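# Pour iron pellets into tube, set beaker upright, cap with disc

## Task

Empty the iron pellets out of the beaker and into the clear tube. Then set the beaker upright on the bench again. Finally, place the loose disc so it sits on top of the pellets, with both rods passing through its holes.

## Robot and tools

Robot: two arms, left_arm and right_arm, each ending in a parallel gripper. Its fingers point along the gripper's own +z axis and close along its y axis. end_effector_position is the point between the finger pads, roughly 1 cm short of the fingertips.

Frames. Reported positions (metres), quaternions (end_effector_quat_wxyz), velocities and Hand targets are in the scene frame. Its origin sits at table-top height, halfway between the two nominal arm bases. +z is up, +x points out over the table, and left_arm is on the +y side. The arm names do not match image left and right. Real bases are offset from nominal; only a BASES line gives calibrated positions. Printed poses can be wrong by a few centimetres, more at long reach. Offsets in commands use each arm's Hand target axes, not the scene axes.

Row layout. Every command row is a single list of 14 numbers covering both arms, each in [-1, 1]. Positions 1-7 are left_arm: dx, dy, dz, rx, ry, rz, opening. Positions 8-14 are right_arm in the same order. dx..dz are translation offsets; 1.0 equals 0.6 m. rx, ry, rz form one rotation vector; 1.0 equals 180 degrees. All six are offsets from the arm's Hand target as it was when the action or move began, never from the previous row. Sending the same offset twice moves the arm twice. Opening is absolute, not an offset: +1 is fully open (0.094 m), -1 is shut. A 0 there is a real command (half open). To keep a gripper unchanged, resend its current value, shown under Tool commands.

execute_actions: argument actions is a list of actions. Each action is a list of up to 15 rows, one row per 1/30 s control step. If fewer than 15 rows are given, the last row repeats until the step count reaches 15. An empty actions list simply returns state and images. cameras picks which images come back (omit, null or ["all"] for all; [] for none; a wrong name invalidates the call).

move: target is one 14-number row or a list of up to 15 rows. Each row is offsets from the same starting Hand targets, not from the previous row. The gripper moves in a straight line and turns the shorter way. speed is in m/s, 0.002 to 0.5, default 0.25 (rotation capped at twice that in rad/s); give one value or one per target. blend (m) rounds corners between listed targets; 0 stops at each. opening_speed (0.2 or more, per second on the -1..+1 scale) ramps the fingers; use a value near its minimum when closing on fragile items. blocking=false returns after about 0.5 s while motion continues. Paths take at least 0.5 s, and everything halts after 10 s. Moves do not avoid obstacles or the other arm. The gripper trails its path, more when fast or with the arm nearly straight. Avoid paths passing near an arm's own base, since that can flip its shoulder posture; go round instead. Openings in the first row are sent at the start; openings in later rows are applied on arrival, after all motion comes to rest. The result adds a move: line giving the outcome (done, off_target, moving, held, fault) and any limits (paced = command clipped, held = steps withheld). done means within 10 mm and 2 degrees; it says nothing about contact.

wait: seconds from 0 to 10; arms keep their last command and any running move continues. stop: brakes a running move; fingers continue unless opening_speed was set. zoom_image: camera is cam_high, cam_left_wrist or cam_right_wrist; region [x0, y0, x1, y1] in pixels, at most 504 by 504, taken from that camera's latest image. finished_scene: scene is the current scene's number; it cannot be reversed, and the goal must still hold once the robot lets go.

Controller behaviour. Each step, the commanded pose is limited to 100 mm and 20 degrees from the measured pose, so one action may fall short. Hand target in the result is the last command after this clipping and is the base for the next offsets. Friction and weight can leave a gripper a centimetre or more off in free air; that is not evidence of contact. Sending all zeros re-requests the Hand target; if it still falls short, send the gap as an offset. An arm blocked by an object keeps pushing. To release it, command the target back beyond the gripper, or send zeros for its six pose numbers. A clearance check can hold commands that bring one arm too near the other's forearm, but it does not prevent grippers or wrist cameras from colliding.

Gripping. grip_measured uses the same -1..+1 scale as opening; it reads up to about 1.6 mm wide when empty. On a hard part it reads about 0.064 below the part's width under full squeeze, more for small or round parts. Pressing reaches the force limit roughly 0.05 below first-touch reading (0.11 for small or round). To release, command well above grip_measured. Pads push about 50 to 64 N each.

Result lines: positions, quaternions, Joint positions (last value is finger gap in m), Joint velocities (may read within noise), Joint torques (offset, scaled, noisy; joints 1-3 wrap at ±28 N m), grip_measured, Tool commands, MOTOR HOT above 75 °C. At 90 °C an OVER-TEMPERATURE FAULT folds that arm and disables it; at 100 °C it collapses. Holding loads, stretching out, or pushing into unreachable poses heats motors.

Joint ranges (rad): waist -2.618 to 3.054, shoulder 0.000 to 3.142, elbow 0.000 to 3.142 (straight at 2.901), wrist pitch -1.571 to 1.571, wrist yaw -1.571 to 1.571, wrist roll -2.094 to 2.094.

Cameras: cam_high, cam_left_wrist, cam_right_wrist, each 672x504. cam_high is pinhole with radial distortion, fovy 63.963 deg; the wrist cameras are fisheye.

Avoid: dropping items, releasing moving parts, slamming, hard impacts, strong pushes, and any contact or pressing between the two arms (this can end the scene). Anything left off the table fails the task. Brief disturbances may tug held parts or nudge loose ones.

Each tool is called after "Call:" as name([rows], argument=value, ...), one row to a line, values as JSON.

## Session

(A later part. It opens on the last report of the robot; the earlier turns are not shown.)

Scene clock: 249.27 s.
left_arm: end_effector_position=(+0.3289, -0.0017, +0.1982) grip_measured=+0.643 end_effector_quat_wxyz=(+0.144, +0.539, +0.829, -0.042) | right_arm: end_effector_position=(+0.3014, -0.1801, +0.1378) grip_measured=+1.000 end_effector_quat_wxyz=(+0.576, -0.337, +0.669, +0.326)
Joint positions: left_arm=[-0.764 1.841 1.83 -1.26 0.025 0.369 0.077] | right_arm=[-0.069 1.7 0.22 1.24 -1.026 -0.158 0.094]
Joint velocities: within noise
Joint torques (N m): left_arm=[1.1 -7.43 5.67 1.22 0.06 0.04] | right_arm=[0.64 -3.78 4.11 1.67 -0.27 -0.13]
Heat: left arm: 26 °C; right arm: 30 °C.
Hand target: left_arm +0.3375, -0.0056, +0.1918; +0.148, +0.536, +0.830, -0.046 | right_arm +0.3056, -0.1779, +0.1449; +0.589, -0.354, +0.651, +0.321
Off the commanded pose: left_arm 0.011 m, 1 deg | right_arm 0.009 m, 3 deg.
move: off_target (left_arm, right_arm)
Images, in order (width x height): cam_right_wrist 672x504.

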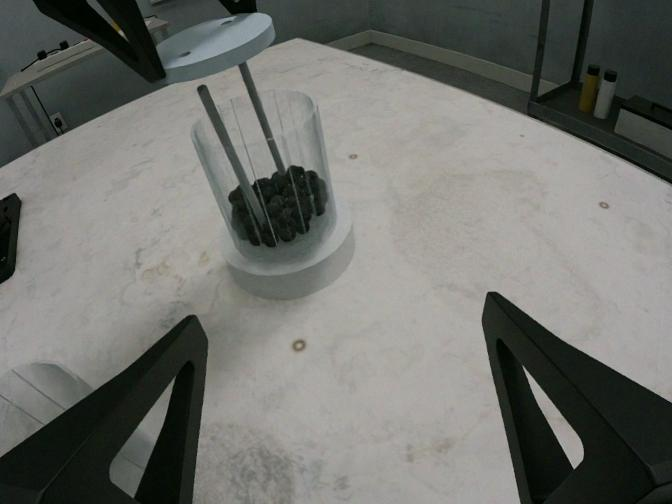

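Call:
move([
  [-0.01138, -0.01448, -0.00473, 0, 0, 0, 0.45, 0, 0, 0, 0, 0, 0, 1.0],
  [-0.00122, 0.0028, 0.00412, 0, 0, 0, 0.45, 0, 0, 0, 0, 0, 0, 1.0],
], speed=0.06, cameras=["cam_right_wrist"])

Scene clock: 251.77 s.
left_arm: end_effector_position=(+0.3345, +0.0003, +0.1926) grip_measured=+0.643 end_effector_quat_wxyz=(+0.140, +0.534, +0.833, -0.040) | right_arm: end_effector_position=(+0.3014, -0.1801, +0.1378) grip_measured=+1.000 end_effector_quat_wxyz=(+0.576, -0.337, +0.669, +0.326)
Joint positions: left_arm=[-0.752 1.856 1.83 -1.254 0.023 0.368 0.077] | right_arm=[-0.069 1.7 0.22 1.24 -1.026 -0.158 0.094]
Joint velocities: within noise
Joint torques (N m): left_arm=[0.54 -8.1 5.7 1.22 0.16 0.08] | right_arm=[0.59 -3.86 4.04 1.65 -0.25 -0.11]
Heat: left arm: 26 °C; right arm: 30 °C.
Hand target: left_arm +0.3398, -0.0061, +0.1898; +0.148, +0.536, +0.830, -0.046 | right_arm +0.3056, -0.1779, +0.1449; +0.589, -0.354, +0.651, +0.321
Off the commanded pose: left_arm 0.009 m, 1 deg | right_arm 0.009 m, 3 deg.
move: off_target (right_arm)
Images, in order (width x height): cam_right_wrist 672x504.

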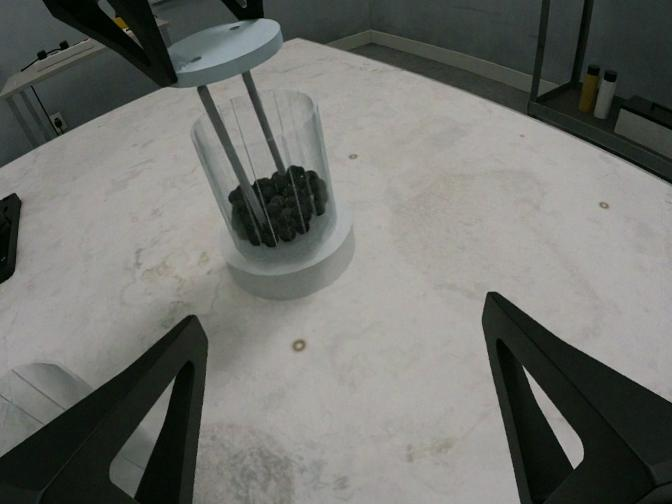

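Call:
zoom_image(camera="cam_right_wrist", region=[140, 0, 308, 126])

Scaled by 3.000 from the camera's 672x504 image, which has a finer 960x720 frame.

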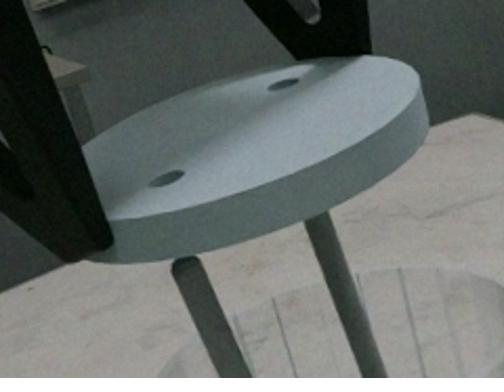

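Call:
move([
  [-0.00293, -0.01592, -0.00047, 0, 0, 0, 0.45, 0, 0, 0, 0, 0, 0, 1.0],
  [0.00183, -0.00242, 0.00272, 0, 0, 0, 0.45, 0, 0, 0, 0, 0, 0, 1.0],
], speed=0.06, cameras=["cam_right_wrist"])

Scene clock: 254.77 s.
left_arm: end_effector_position=(+0.3329, -0.0008, +0.1889) grip_measured=+0.643 end_effector_quat_wxyz=(+0.137, +0.536, +0.832, -0.040) | right_arm: end_effector_position=(+0.3014, -0.1801, +0.1378) grip_measured=+1.000 end_effector_quat_wxyz=(+0.576, -0.337, +0.669, +0.326)
Joint positions: left_arm=[-0.756 1.856 1.816 -1.245 0.023 0.368 0.077] | right_arm=[-0.069 1.7 0.22 1.24 -1.026 -0.158 0.094]
Joint velocities: within noise
Joint torques (N m): left_arm=[0.81 -8.83 5.56 1.16 0.09 0.1] | right_arm=[0.58 -3.85 4.16 1.66 -0.25 -0.12]
Heat: left arm: 26 °C; right arm: 30 °C.
Hand target: left_arm +0.3384, -0.0061, +0.1878; +0.148, +0.536, +0.830, -0.046 | right_arm +0.3056, -0.1779, +0.1449; +0.589, -0.354, +0.651, +0.321
Off the commanded pose: left_arm 0.008 m, 1 deg | right_arm 0.009 m, 3 deg.
move: off_target (right_arm)
Images, in order (width x height): cam_right_wrist 672x504.

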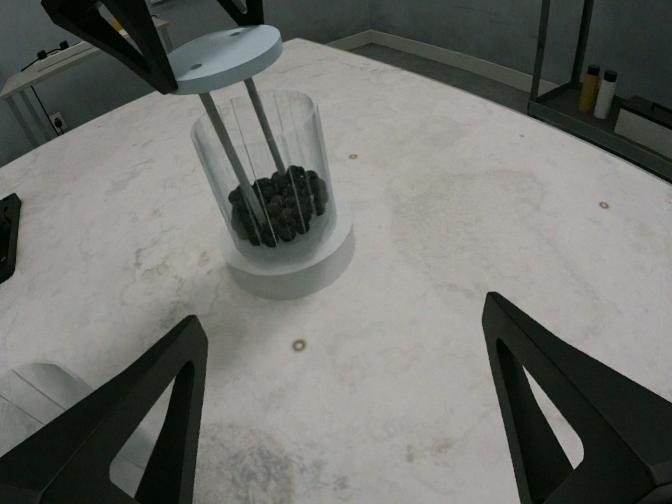

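Call:
zoom_image(camera="cam_right_wrist", region=[140, 0, 308, 126])

Scaled by 3.000 from the camera's 672x504 image, which has a finer 960x720 frame.

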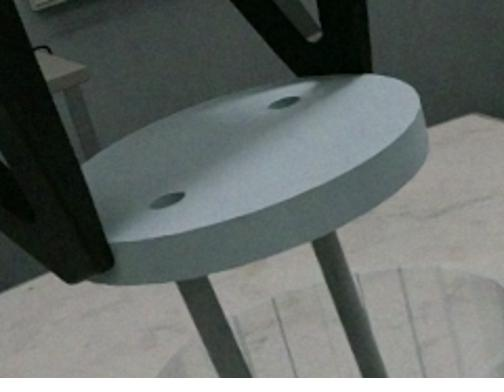

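Call:
move(target=[0.00588, -0.00203, 0.0085, 0, 0, 0, 0.45, 0, 0, 0, 0, 0, 0, 1.0], speed=0.05, cameras=["cam_right_wrist"])

Scene clock: 258.23 s.
left_arm: end_effector_position=(+0.3366, -0.0044, +0.1843) grip_measured=+0.643 end_effector_quat_wxyz=(+0.146, +0.536, +0.830, -0.042) | right_arm: end_effector_position=(+0.3014, -0.1801, +0.1378) grip_measured=+1.000 end_effector_quat_wxyz=(+0.576, -0.337, +0.669, +0.326)
Joint positions: left_arm=[-0.756 1.855 1.79 -1.202 0.023 0.369 0.077] | right_arm=[-0.069 1.7 0.22 1.24 -1.026 -0.158 0.094]
Joint velocities: within noise
Joint torques (N m): left_arm=[0.51 -9.88 4.7 1.11 0.08 0.06] | right_arm=[0.51 -3.89 4.16 1.64 -0.26 -0.07]
Heat: left arm: 26 °C; right arm: 30 °C.
Hand target: left_arm +0.3370, -0.0047, +0.1818; +0.148, +0.536, +0.830, -0.046 | right_arm +0.3056, -0.1779, +0.1449; +0.589, -0.354, +0.651, +0.321
Off the commanded pose: left_arm 0.002 m, 1 deg | right_arm 0.009 m, 3 deg.
move: off_target (right_arm)
Images, in order (width x height): cam_right_wrist 672x504.

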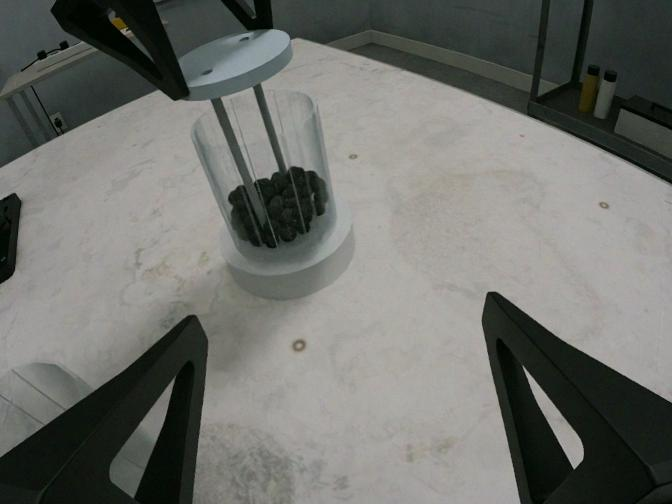

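Call:
zoom_image(camera="cam_right_wrist", region=[140, 0, 392, 189])

Call:
zoom_image(camera="cam_right_wrist", region=[170, 20, 296, 115])

Scaled by 2.000 from the camera's 672x504 image, which has a finer 960x720 frame.

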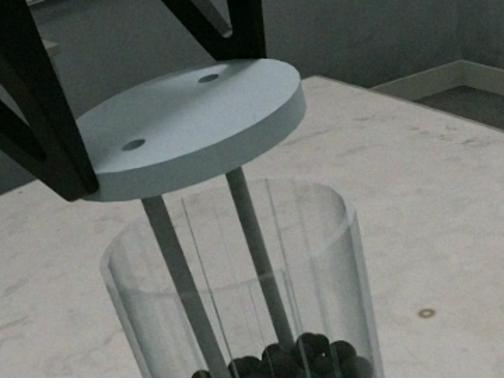

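Scaled by 4.000 from the camera's 672x504 image, which has a finer 960x720 frame.

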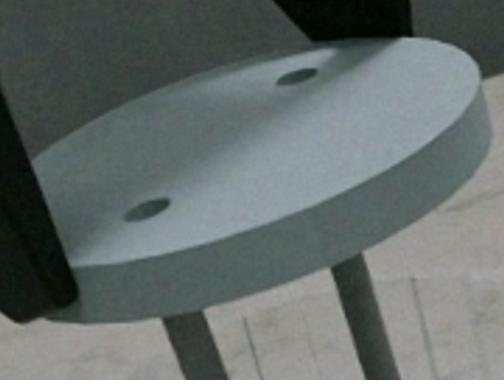

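Call:
move(target=[0.00442, -0.00142, 0.00902, 0, 0, 0, 0.45, 0, 0, 0, 0, 0, 0, 1.0], speed=0.05, cameras=["cam_right_wrist"])

Call:
zoom_image(camera="cam_right_wrist", region=[140, 0, 392, 189])

Scene clock: 265.00 s.
left_arm: end_effector_position=(+0.3403, -0.0053, +0.1832) grip_measured=+0.643 end_effector_quat_wxyz=(+0.157, +0.533, +0.830, -0.043) | right_arm: end_effector_position=(+0.3014, -0.1801, +0.1378) grip_measured=+1.000 end_effector_quat_wxyz=(+0.576, -0.337, +0.669, +0.326)
Joint positions: left_arm=[-0.752 1.845 1.767 -1.166 0.023 0.369 0.077] | right_arm=[-0.069 1.7 0.22 1.24 -1.026 -0.158 0.094]
Joint velocities: within noise
Joint torques (N m): left_arm=[0.25 -9.7 3.88 1.02 0.06 0.01] | right_arm=[0.5 -3.86 4.11 1.66 -0.23 -0.08]
Heat: left arm: 26 °C; right arm: 30 °C.
Hand target: left_arm +0.3362, -0.0040, +0.1758; +0.148, +0.536, +0.830, -0.046 | right_arm +0.3056, -0.1779, +0.1449; +0.589, -0.354, +0.651, +0.321
Off the commanded pose: left_arm 0.008 m, 1 deg | right_arm 0.009 m, 3 deg.
move: off_target (right_arm)
Images, in order (width x height): cam_right_wrist 672x504.

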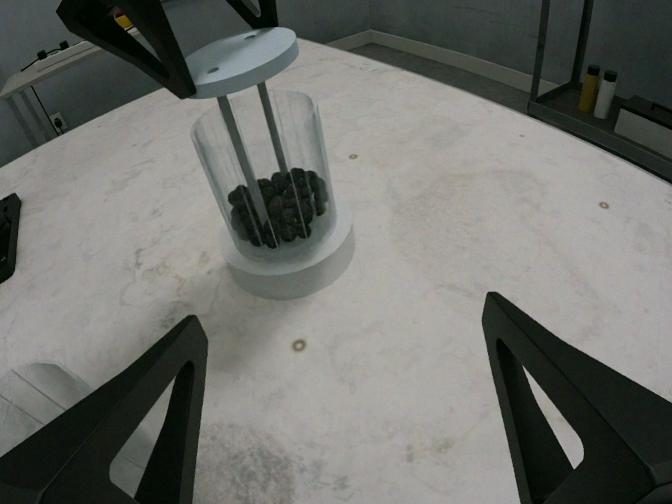

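Scaled by 2.000 from the camera's 672x504 image, which has a finer 960x720 frame.

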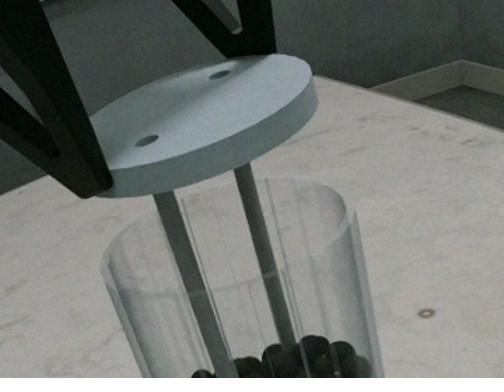

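Call:
zoom_image(camera="cam_right_wrist", region=[180, 25, 306, 120])

Call:
zoom_image(camera="cam_right_wrist", region=[190, 90, 316, 185])

Scaled by 4.000 from the camera's 672x504 image, which has a finer 960x720 frame.

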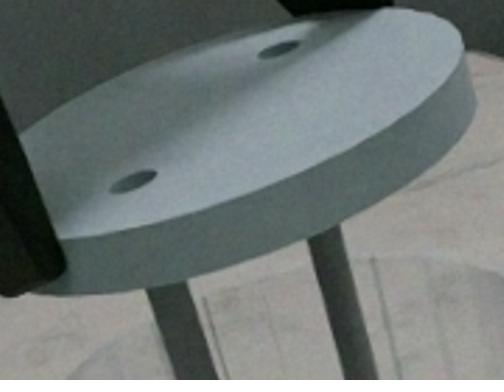

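Scaled by 4.000 from the camera's 672x504 image, which has a finer 960x720 frame.

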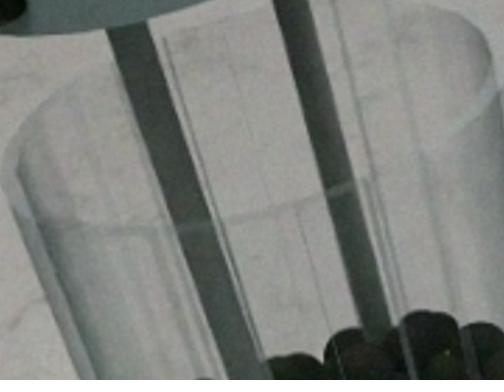

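Call:
move(target=[-0.02493, 0.01435, -0.04657, 0.0255, -0.0033, 0, 0.45, 0, 0, 0, 0, 0, 0, 1.0], speed=0.08, cameras=["cam_right_wrist", "cam_left_wrist"])

Call:
zoom_image(camera="cam_right_wrist", region=[140, 0, 308, 126])

Scene clock: 273.67 s.
left_arm: end_effector_position=(+0.3431, -0.0034, +0.2067) grip_measured=+0.643 end_effector_quat_wxyz=(+0.134, +0.535, +0.831, -0.075) | right_arm: end_effector_position=(+0.3014, -0.1801, +0.1378) grip_measured=+1.000 end_effector_quat_wxyz=(+0.576, -0.337, +0.669, +0.326)
Joint positions: left_arm=[-0.709 1.91 1.956 -1.327 0.106 0.403 0.077] | right_arm=[-0.069 1.7 0.22 1.24 -1.026 -0.158 0.094]
Joint velocities: within noise
Joint torques (N m): left_arm=[0.83 -7.95 8.43 0.77 0.23 0.05] | right_arm=[0.57 -3.9 4.26 1.64 -0.26 -0.1]
Heat: left arm: 27 °C; right arm: 30 °C.
Hand target: left_arm +0.3442, -0.0070, +0.2075; +0.130, +0.541, +0.827, -0.082 | right_arm +0.3056, -0.1779, +0.1449; +0.589, -0.354, +0.651, +0.321
Off the commanded pose: left_arm 0.004 m, 1 deg | right_arm 0.009 m, 3 deg.
move: off_target (right_arm)
Images, in order (width x height): cam_left_wrist 672x504, cam_right_wrist 672x504.

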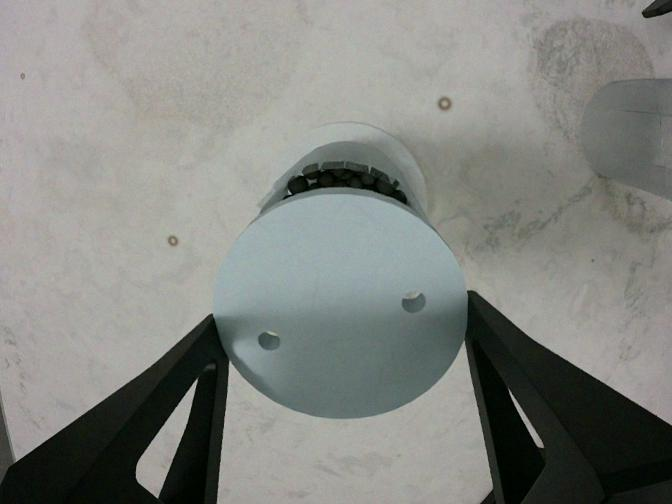

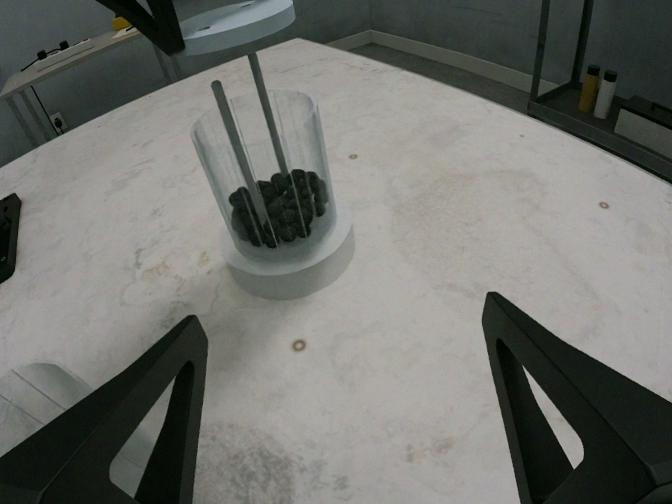

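Scaled by 3.000 from the camera's 672x504 image, which has a finer 960x720 frame.

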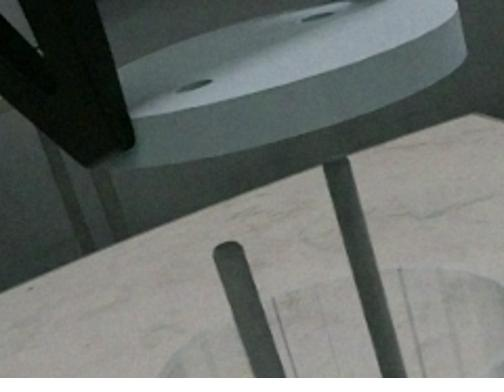

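Call:
move(target=[0.01075, -0.00482, 0.01053, 0, 0, 0, 0.45, 0, 0, 0, 0, 0, 0, 1.0], speed=0.06, cameras=["cam_right_wrist"])

Call:
zoom_image(camera="cam_right_wrist", region=[140, 0, 308, 126])

Scene clock: 292.40 s.
left_arm: end_effector_position=(+0.3375, +0.0016, +0.1935) grip_measured=+0.643 end_effector_quat_wxyz=(+0.113, +0.536, +0.833, -0.072) | right_arm: end_effector_position=(+0.3014, -0.1801, +0.1378) grip_measured=+1.000 end_effector_quat_wxyz=(+0.576, -0.337, +0.669, +0.326)
Joint positions: left_arm=[-0.709 1.91 1.913 -1.327 0.106 0.405 0.077] | right_arm=[-0.069 1.7 0.22 1.24 -1.026 -0.158 0.094]
Joint velocities: within noise
Joint torques (N m): left_arm=[0.39 -10.86 5.59 1.13 0.22 0.07] | right_arm=[0.49 -3.78 4.1 1.7 -0.27 -0.07]
Heat: left arm: 27 °C; right arm: 30 °C.
Hand target: left_arm +0.3399, -0.0042, +0.1995; +0.130, +0.541, +0.827, -0.082 | right_arm +0.3056, -0.1779, +0.1449; +0.589, -0.354, +0.651, +0.321
Off the commanded pose: left_arm 0.009 m, 3 deg | right_arm 0.009 m, 3 deg.
move: off_target (left_arm, right_arm)
Images, in order (width x height): cam_right_wrist 672x504.

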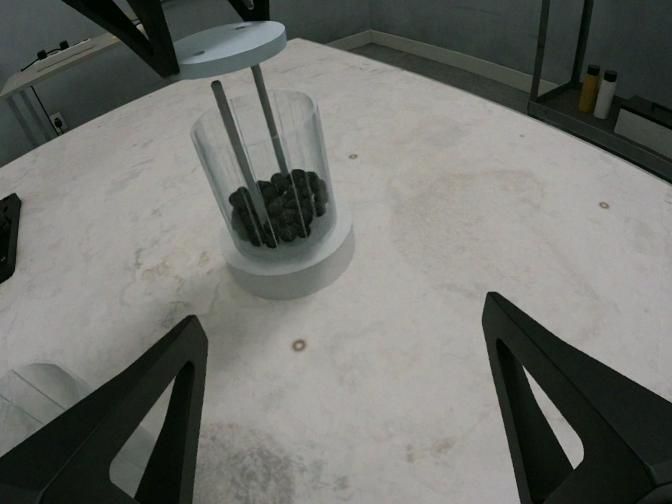

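Scaled by 3.000 from the camera's 672x504 image, which has a finer 960x720 frame.

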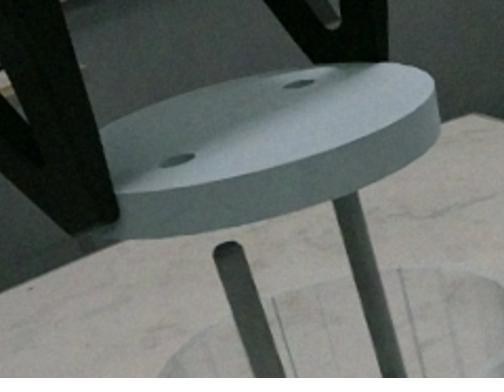

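Call:
move(target=[0, 0, 0, 0, -0.0117, 0, 0.45, 0, 0, 0, 0, 0, 0, 1.0], speed=0.05, cameras=["cam_right_wrist"])

Call:
zoom_image(camera="cam_right_wrist", region=[140, 0, 308, 126])

Scene clock: 302.03 s.
left_arm: end_effector_position=(+0.3376, +0.0003, +0.1841) grip_measured=+0.643 end_effector_quat_wxyz=(+0.113, +0.536, +0.833, -0.077) | right_arm: end_effector_position=(+0.3014, -0.1801, +0.1378) grip_measured=+1.000 end_effector_quat_wxyz=(+0.576, -0.337, +0.669, +0.326)
Joint positions: left_arm=[-0.706 1.901 1.861 -1.281 0.118 0.406 0.077] | right_arm=[-0.069 1.7 0.22 1.24 -1.026 -0.158 0.094]
Joint velocities: within noise
Joint torques (N m): left_arm=[0.72 -13.5 5.27 1.19 0.26 0.1] | right_arm=[0.53 -4 4.08 1.68 -0.25 -0.11]
Heat: left arm: 27 °C; right arm: 31 °C.
Hand target: left_arm +0.3399, -0.0042, +0.1995; +0.146, +0.540, +0.824, -0.092 | right_arm +0.3056, -0.1779, +0.1449; +0.589, -0.354, +0.651, +0.321
Off the commanded pose: left_arm 0.016 m, 4 deg | right_arm 0.009 m, 3 deg.
move: off_target (left_arm, right_arm)
Images, in order (width x height): cam_right_wrist 672x504.

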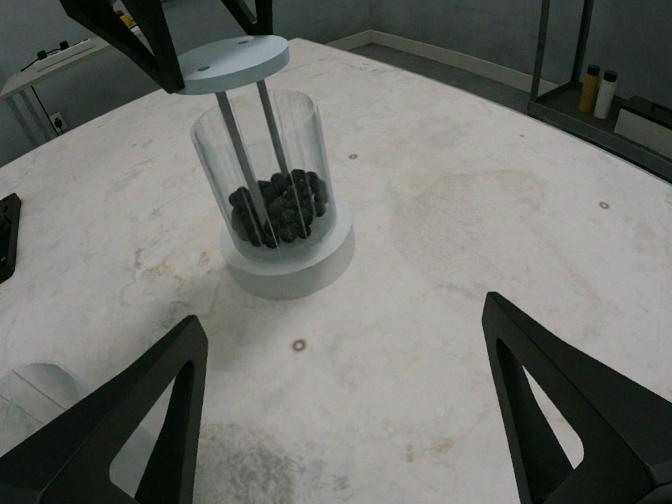

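Scaled by 3.000 from the camera's 672x504 image, which has a finer 960x720 frame.

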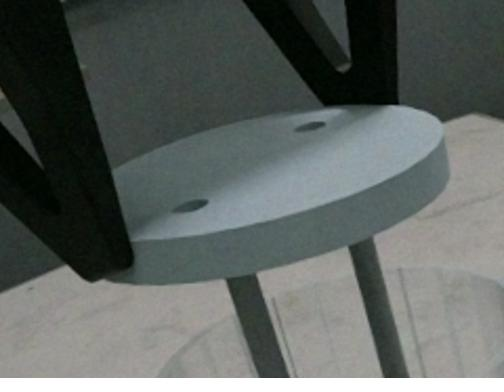

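Call:
move(target=[-0.00833, 0.0033, 0.0005, 0, -0.0065, 0, 0.45, 0, 0, 0, 0, 0, 0, 1.0], speed=0.05, cameras=["cam_right_wrist"])

Call:
zoom_image(camera="cam_right_wrist", region=[140, 0, 308, 126])

Scene clock: 305.20 s.
left_arm: end_effector_position=(+0.3411, -0.0045, +0.1859) grip_measured=+0.643 end_effector_quat_wxyz=(+0.125, +0.536, +0.831, -0.084) | right_arm: end_effector_position=(+0.3014, -0.1801, +0.1378) grip_measured=+1.000 end_effector_quat_wxyz=(+0.576, -0.337, +0.669, +0.326)
Joint positions: left_arm=[-0.704 1.901 1.861 -1.257 0.129 0.406 0.077] | right_arm=[-0.069 1.7 0.22 1.24 -1.026 -0.158 0.094]
Joint velocities: within noise
Joint torques (N m): left_arm=[0.64 -13.07 5.41 1.17 0.23 0.08] | right_arm=[0.65 -3.85 4.16 1.63 -0.22 -0.08]
Heat: left arm: 27 °C; right arm: 31 °C.
Hand target: left_arm +0.3437, -0.0078, +0.2010; +0.154, +0.539, +0.822, -0.097 | right_arm +0.3056, -0.1779, +0.1449; +0.589, -0.354, +0.651, +0.321
Off the commanded pose: left_arm 0.016 m, 4 deg | right_arm 0.009 m, 3 deg.
move: off_target (left_arm, right_arm)
Images, in order (width x height): cam_right_wrist 672x504.

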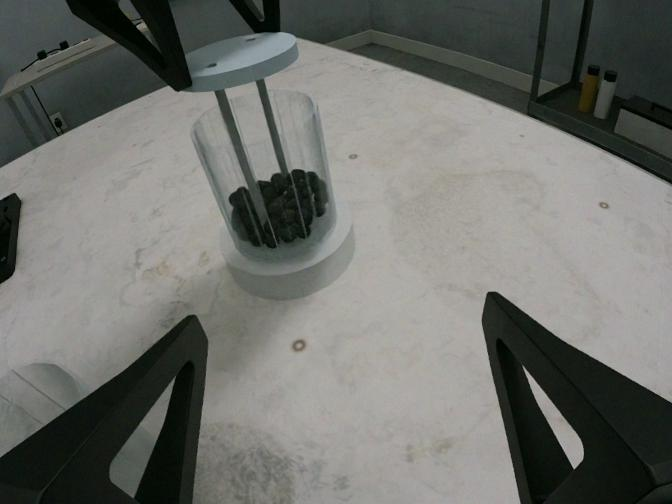

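Scaled by 3.000 from the camera's 672x504 image, which has a finer 960x720 frame.

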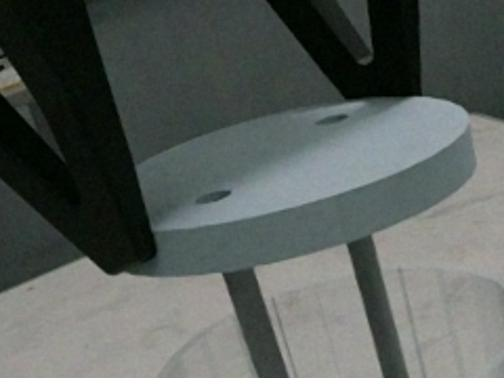

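Call:
move(target=[0.00408, -0.00077, 0.00592, 0, 0.003, -0.0122, 0.45, 0, 0, 0, 0, 0, 0, 1.0], speed=0.04, cameras=["cam_right_wrist"])

Call:
zoom_image(camera="cam_right_wrist", region=[140, 0, 308, 126])

Scene clock: 309.53 s.
left_arm: end_effector_position=(+0.3409, -0.0047, +0.1839) grip_measured=+0.643 end_effector_quat_wxyz=(+0.124, +0.533, +0.833, -0.085) | right_arm: end_effector_position=(+0.3014, -0.1801, +0.1378) grip_measured=+1.000 end_effector_quat_wxyz=(+0.576, -0.337, +0.669, +0.326)
Joint positions: left_arm=[-0.704 1.901 1.853 -1.251 0.131 0.4 0.077] | right_arm=[-0.069 1.7 0.22 1.24 -1.026 -0.158 0.094]
Joint velocities: within noise
Joint torques (N m): left_arm=[0.69 -13.26 5.05 1.16 0.22 -0.13] | right_arm=[0.55 -3.78 4.22 1.67 -0.25 -0.09]
Heat: left arm: 28 °C; right arm: 31 °C.
Hand target: left_arm +0.3429, -0.0071, +0.1968; +0.148, +0.523, +0.833, -0.098 | right_arm +0.3056, -0.1779, +0.1449; +0.589, -0.354, +0.651, +0.321
Off the commanded pose: left_arm 0.013 m, 3 deg | right_arm 0.009 m, 3 deg.
move: off_target (left_arm, right_arm)
Images, in order (width x height): cam_right_wrist 672x504.

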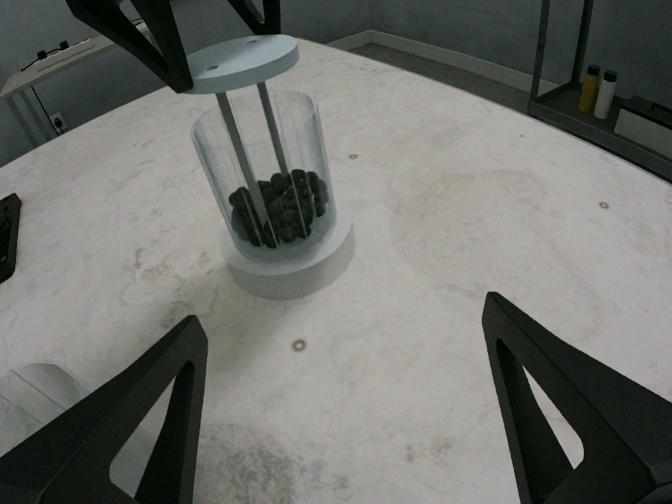

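Scaled by 3.000 from the camera's 672x504 image, which has a finer 960x720 frame.

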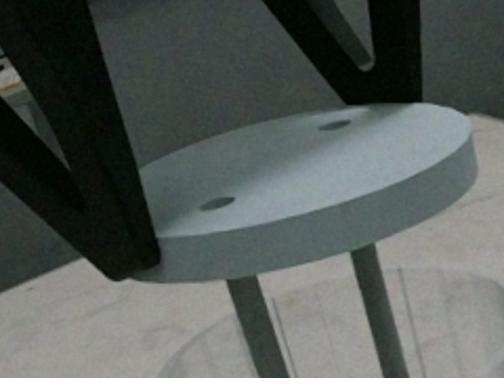

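Call:
move(target=[0.00362, -0.00053, 0.00525, 0, 0.0027, -0.014, 0.45, 0, 0, 0, 0, 0, 0, 1.0], speed=0.04, cameras=["cam_right_wrist"])

Call:
zoom_image(camera="cam_right_wrist", region=[140, 0, 308, 126])

Scene clock: 312.60 s.
left_arm: end_effector_position=(+0.3419, -0.0055, +0.1836) grip_measured=+0.643 end_effector_quat_wxyz=(+0.125, +0.514, +0.844, -0.089) | right_arm: end_effector_position=(+0.3014, -0.1801, +0.1378) grip_measured=+1.000 end_effector_quat_wxyz=(+0.576, -0.337, +0.669, +0.326)
Joint positions: left_arm=[-0.704 1.898 1.846 -1.238 0.131 0.356 0.077] | right_arm=[-0.069 1.7 0.22 1.24 -1.026 -0.158 0.094]
Joint velocities: within noise
Joint torques (N m): left_arm=[0.5 -12.56 4.85 1.06 0.18 -0.12] | right_arm=[0.55 -3.82 4.1 1.66 -0.26 -0.1]
Heat: left arm: 29 °C; right arm: 31 °C.
Hand target: left_arm +0.3422, -0.0064, +0.1931; +0.143, +0.505, +0.845, -0.099 | right_arm +0.3056, -0.1779, +0.1449; +0.589, -0.354, +0.651, +0.321
Off the commanded pose: left_arm 0.010 m, 2 deg | right_arm 0.009 m, 3 deg.
move: off_target (right_arm)
Images, in order (width x height): cam_right_wrist 672x504.

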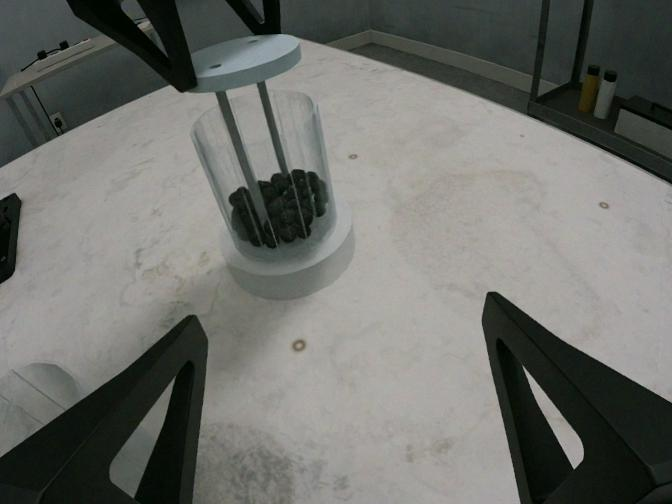

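Scaled by 3.000 from the camera's 672x504 image, which has a finer 960x720 frame.

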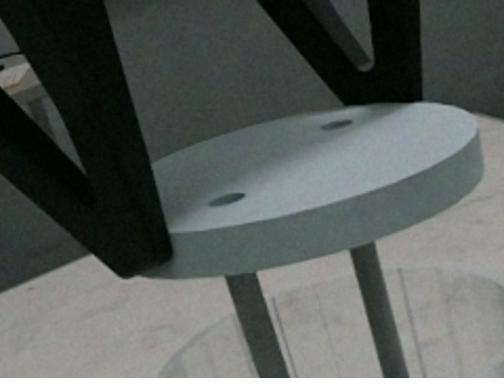

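Call:
move(target=[0.0052, -0.0014, 0.00133, 0, 0.0025, 0, 0.45, 0, 0, 0, 0, 0, 0, 1.0], speed=0.04, cameras=["cam_right_wrist"])

Call:
zoom_image(camera="cam_right_wrist", region=[140, 0, 308, 126])

Scene clock: 316.40 s.
left_arm: end_effector_position=(+0.3419, -0.0055, +0.1840) grip_measured=+0.643 end_effector_quat_wxyz=(+0.129, +0.514, +0.843, -0.089) | right_arm: end_effector_position=(+0.3014, -0.1801, +0.1378) grip_measured=+1.000 end_effector_quat_wxyz=(+0.576, -0.337, +0.669, +0.326)
Joint positions: left_arm=[-0.704 1.89 1.835 -1.228 0.131 0.356 0.077] | right_arm=[-0.069 1.7 0.22 1.24 -1.026 -0.158 0.094]
Joint velocities: within noise
Joint torques (N m): left_arm=[0.53 -12.63 4.71 1 0.16 -0.17] | right_arm=[0.5 -3.79 4.07 1.66 -0.21 -0.1]
Heat: left arm: 28 °C; right arm: 31 °C.
Hand target: left_arm +0.3401, -0.0045, +0.1913; +0.139, +0.506, +0.846, -0.097 | right_arm +0.3056, -0.1779, +0.1449; +0.589, -0.354, +0.651, +0.321
Off the commanded pose: left_arm 0.008 m, 2 deg | right_arm 0.009 m, 3 deg.
move: off_target (right_arm)
Images, in order (width x height): cam_right_wrist 672x504.

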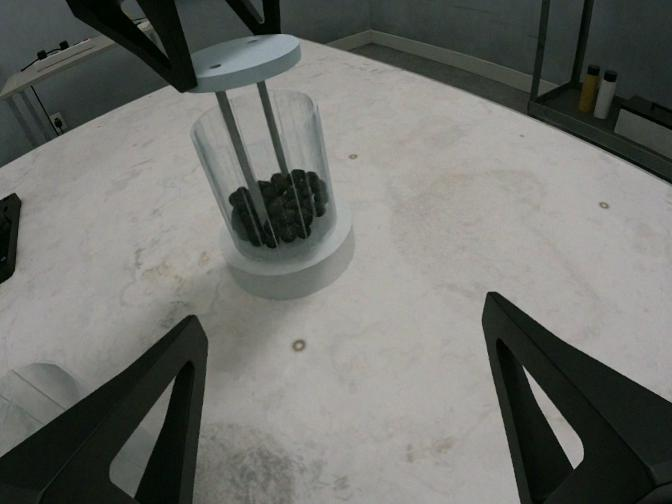

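Scaled by 3.000 from the camera's 672x504 image, which has a finer 960x720 frame.

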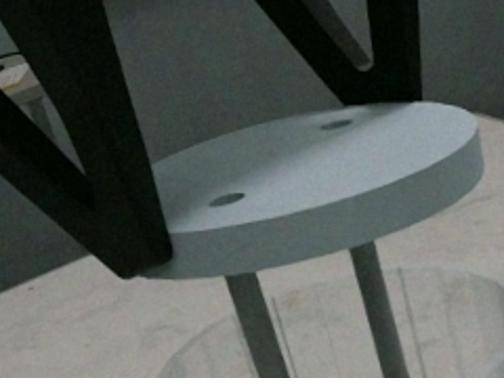

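Call:
move(target=[0.00578, -0.0018, -0.0002, 0, 0.002, 0, 0.45, 0, 0, 0, 0, 0, 0, 1.0], speed=0.04, cameras=["cam_right_wrist"])

Call:
zoom_image(camera="cam_right_wrist", region=[140, 0, 308, 126])

Scene clock: 318.80 s.
left_arm: end_effector_position=(+0.3418, -0.0054, +0.1835) grip_measured=+0.643 end_effector_quat_wxyz=(+0.132, +0.514, +0.843, -0.090) | right_arm: end_effector_position=(+0.3014, -0.1801, +0.1378) grip_measured=+1.000 end_effector_quat_wxyz=(+0.576, -0.337, +0.669, +0.326)
Joint positions: left_arm=[-0.704 1.882 1.821 -1.215 0.131 0.356 0.077] | right_arm=[-0.069 1.7 0.22 1.24 -1.026 -0.158 0.094]
Joint velocities: within noise
Joint torques (N m): left_arm=[0.32 -12.34 4.68 0.93 0.18 -0.13] | right_arm=[0.61 -3.85 4.15 1.66 -0.25 -0.11]
Heat: left arm: 29 °C; right arm: 31 °C.
Hand target: left_arm +0.3376, -0.0021, +0.1903; +0.137, +0.506, +0.846, -0.095 | right_arm +0.3056, -0.1779, +0.1449; +0.589, -0.354, +0.651, +0.321
Off the commanded pose: left_arm 0.009 m, 1 deg | right_arm 0.009 m, 3 deg.
move: off_target (right_arm)
Images, in order (width x height): cam_right_wrist 672x504.

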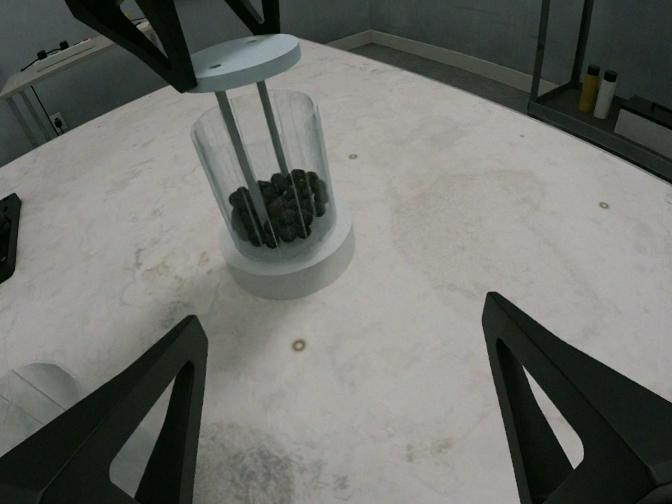

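Scaled by 3.000 from the camera's 672x504 image, which has a finer 960x720 frame.

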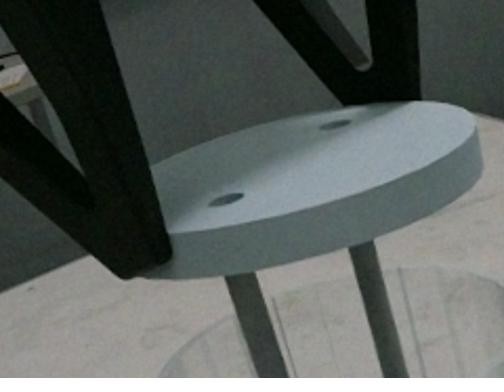

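Call:
zoom_image(camera="cam_right_wrist", region=[196, 30, 276, 90])

Call:
wait(seconds=0.1, cameras=["cam_left_wrist"])

Call:
zoom_image(camera="cam_left_wrist", region=[220, 260, 460, 380])

Scaled by 6.300 from the camera's 672x504 image, which has a finer 960x720 frame.

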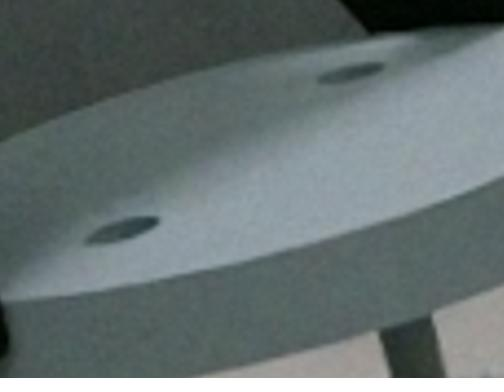

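Scene clock: 321.90 s.
left_arm: end_effector_position=(+0.3418, -0.0054, +0.1835) grip_measured=+0.643 end_effector_quat_wxyz=(+0.132, +0.514, +0.843, -0.090) | right_arm: end_effector_position=(+0.3014, -0.1801, +0.1378) grip_measured=+1.000 end_effector_quat_wxyz=(+0.576, -0.337, +0.669, +0.326)
Joint positions: left_arm=[-0.704 1.882 1.821 -1.215 0.131 0.356 0.077] | right_arm=[-0.069 1.7 0.22 1.24 -1.026 -0.158 0.094]
Joint velocities: within noise
Joint torques (N m): left_arm=[0.34 -12.55 4.86 0.88 0.15 -0.12] | right_arm=[0.39 -3.95 4.05 1.6 -0.22 -0.09]
Heat: left arm: 28 °C; right arm: 31 °C.
Hand target: left_arm +0.3376, -0.0021, +0.1903; +0.137, +0.506, +0.846, -0.095 | right_arm +0.3056, -0.1779, +0.1449; +0.589, -0.354, +0.651, +0.321
Tool commands: left_gripper/opening=+0.45 right_gripper/opening=+1.0
Off the commanded pose: left_arm 0.009 m, 1 deg | right_arm 0.009 m, 3 deg.
wait: 0.10 s; at rest from the start
Images, in order (width x height): cam_left_wrist 672x504.

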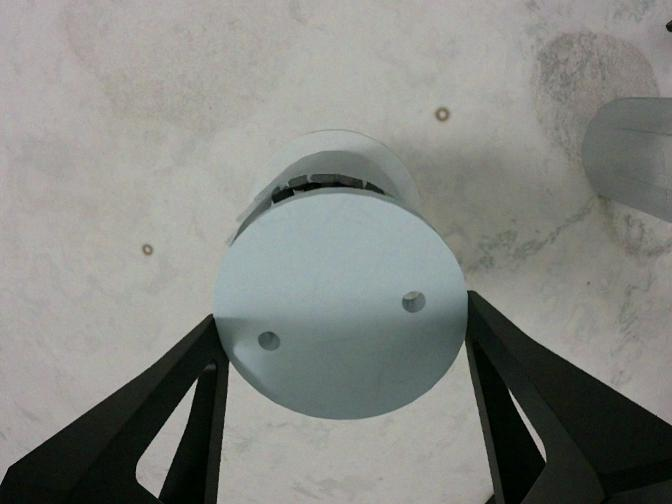

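Scaled by 2.100 from the camera's 672x504 image, which has a finer 960x720 frame.

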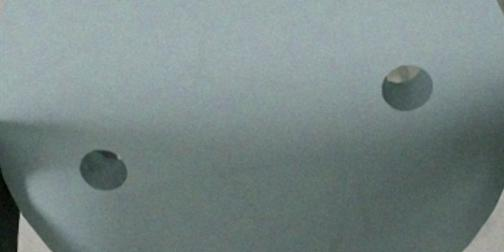

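Call:
zoom_image(camera="cam_left_wrist", region=[248, 320, 290, 362])

Call:
zoom_image(camera="cam_left_wrist", region=[393, 281, 435, 323])

Scaled by 12.000 from the camera's 672x504 image, which has a finer 960x720 frame.

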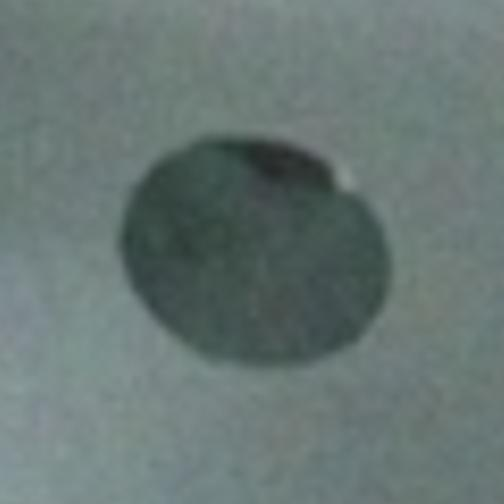

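Scaled by 12.000 from the camera's 672x504 image, which has a finer 960x720 frame.

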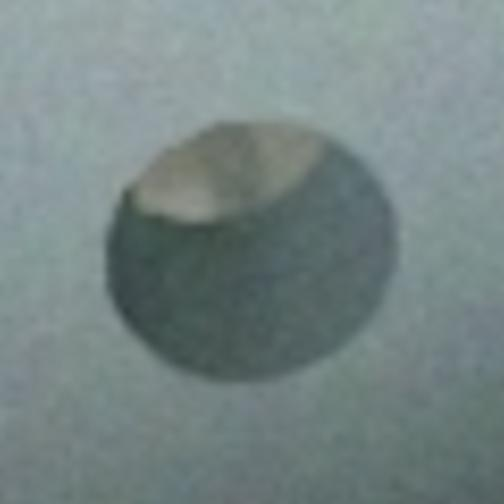

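Call:
move([
  [-0.01093, -0.00074, -0.03148, 0, 0, 0, 0.45, 0, 0, 0, 0, 0, 0, 1.0],
  [0.0989, 0.0007, -0.06085, 0, 0, 0, 0.45, 0, 0, 0, 0, 0, 0, 1.0],
], speed=0.15, cameras=["cam_left_wrist", "cam_right_wrist"])

Call:
zoom_image(camera="cam_left_wrist", region=[220, 60, 460, 240])

Scene clock: 329.87 s.
left_arm: end_effector_position=(+0.3088, +0.0599, +0.1932) grip_measured=+0.643 end_effector_quat_wxyz=(+0.117, +0.499, +0.854, -0.084) | right_arm: end_effector_position=(+0.3014, -0.1801, +0.1378) grip_measured=+1.000 end_effector_quat_wxyz=(+0.576, -0.337, +0.669, +0.326)
Joint positions: left_arm=[-0.621 1.655 1.595 -1.258 0.141 0.402 0.077] | right_arm=[-0.069 1.7 0.22 1.24 -1.026 -0.158 0.094]
Joint velocities: within noise
Joint torques (N m): left_arm=[0.38 -10.92 5.68 0.9 0.25 0.09] | right_arm=[0.61 -3.9 4.19 1.67 -0.24 -0.11]
Heat: left arm: 28 °C; right arm: 31 °C.
Hand target: left_arm +0.3063, +0.0584, +0.2053; +0.137, +0.506, +0.846, -0.095 | right_arm +0.3056, -0.1779, +0.1449; +0.589, -0.354, +0.651, +0.321
Off the commanded pose: left_arm 0.012 m, 3 deg | right_arm 0.009 m, 3 deg.
move: off_target (left_arm, right_arm)
Images, in order (width x height): cam_left_wrist 672x504, cam_right_wrist 672x504.

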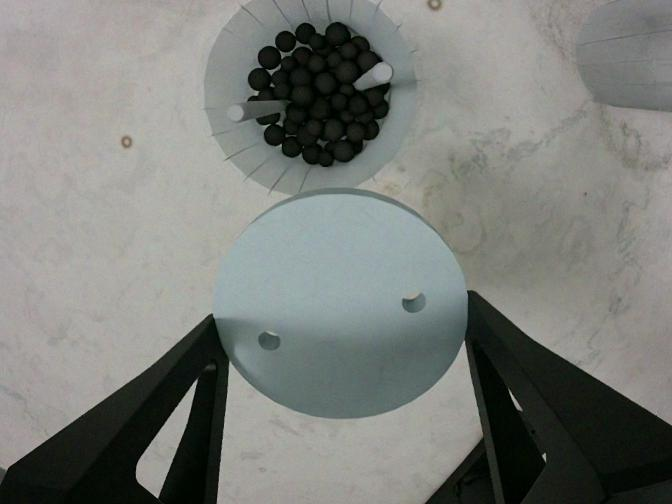

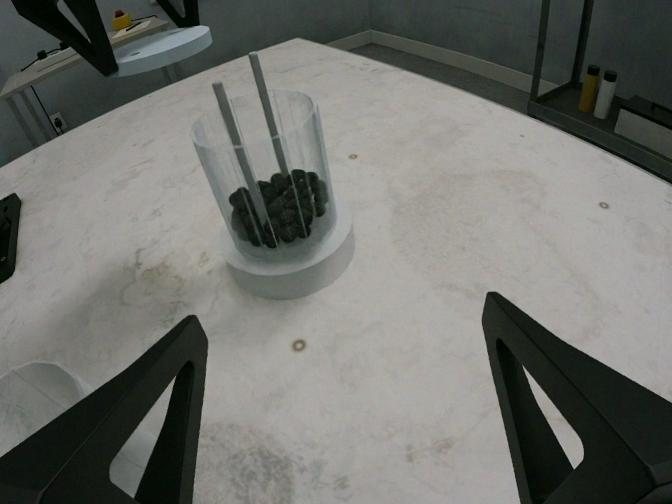

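Scaled by 2.100 from the camera's 672x504 image, which has a finer 960x720 frame.

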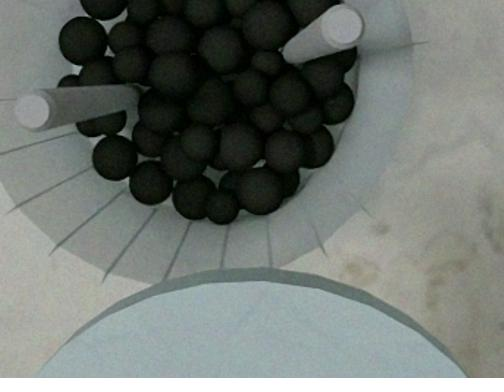

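Call:
zoom_image(camera="cam_right_wrist", region=[180, 30, 306, 125])

Call:
zoom_image(camera="cam_left_wrist", region=[340, 40, 424, 103])

Call:
zoom_image(camera="cam_left_wrist", region=[210, 80, 294, 143])

Scaled by 4.000 from the camera's 672x504 image, which has a finer 960x720 frame.

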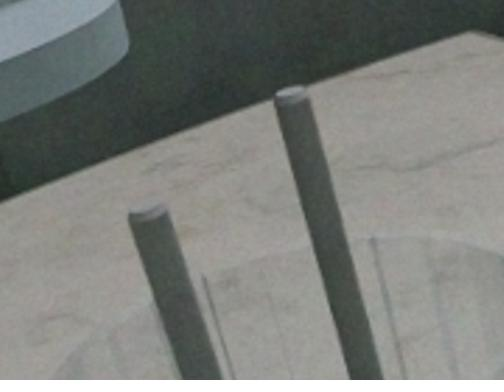

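Scaled by 6.000 from the camera's 672x504 image, which has a finer 960x720 frame.

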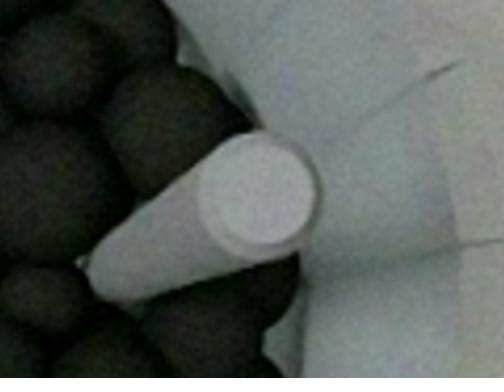

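Scaled by 6.000 from the camera's 672x504 image, which has a finer 960x720 frame.

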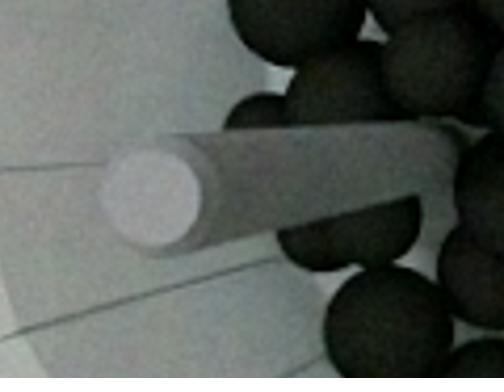

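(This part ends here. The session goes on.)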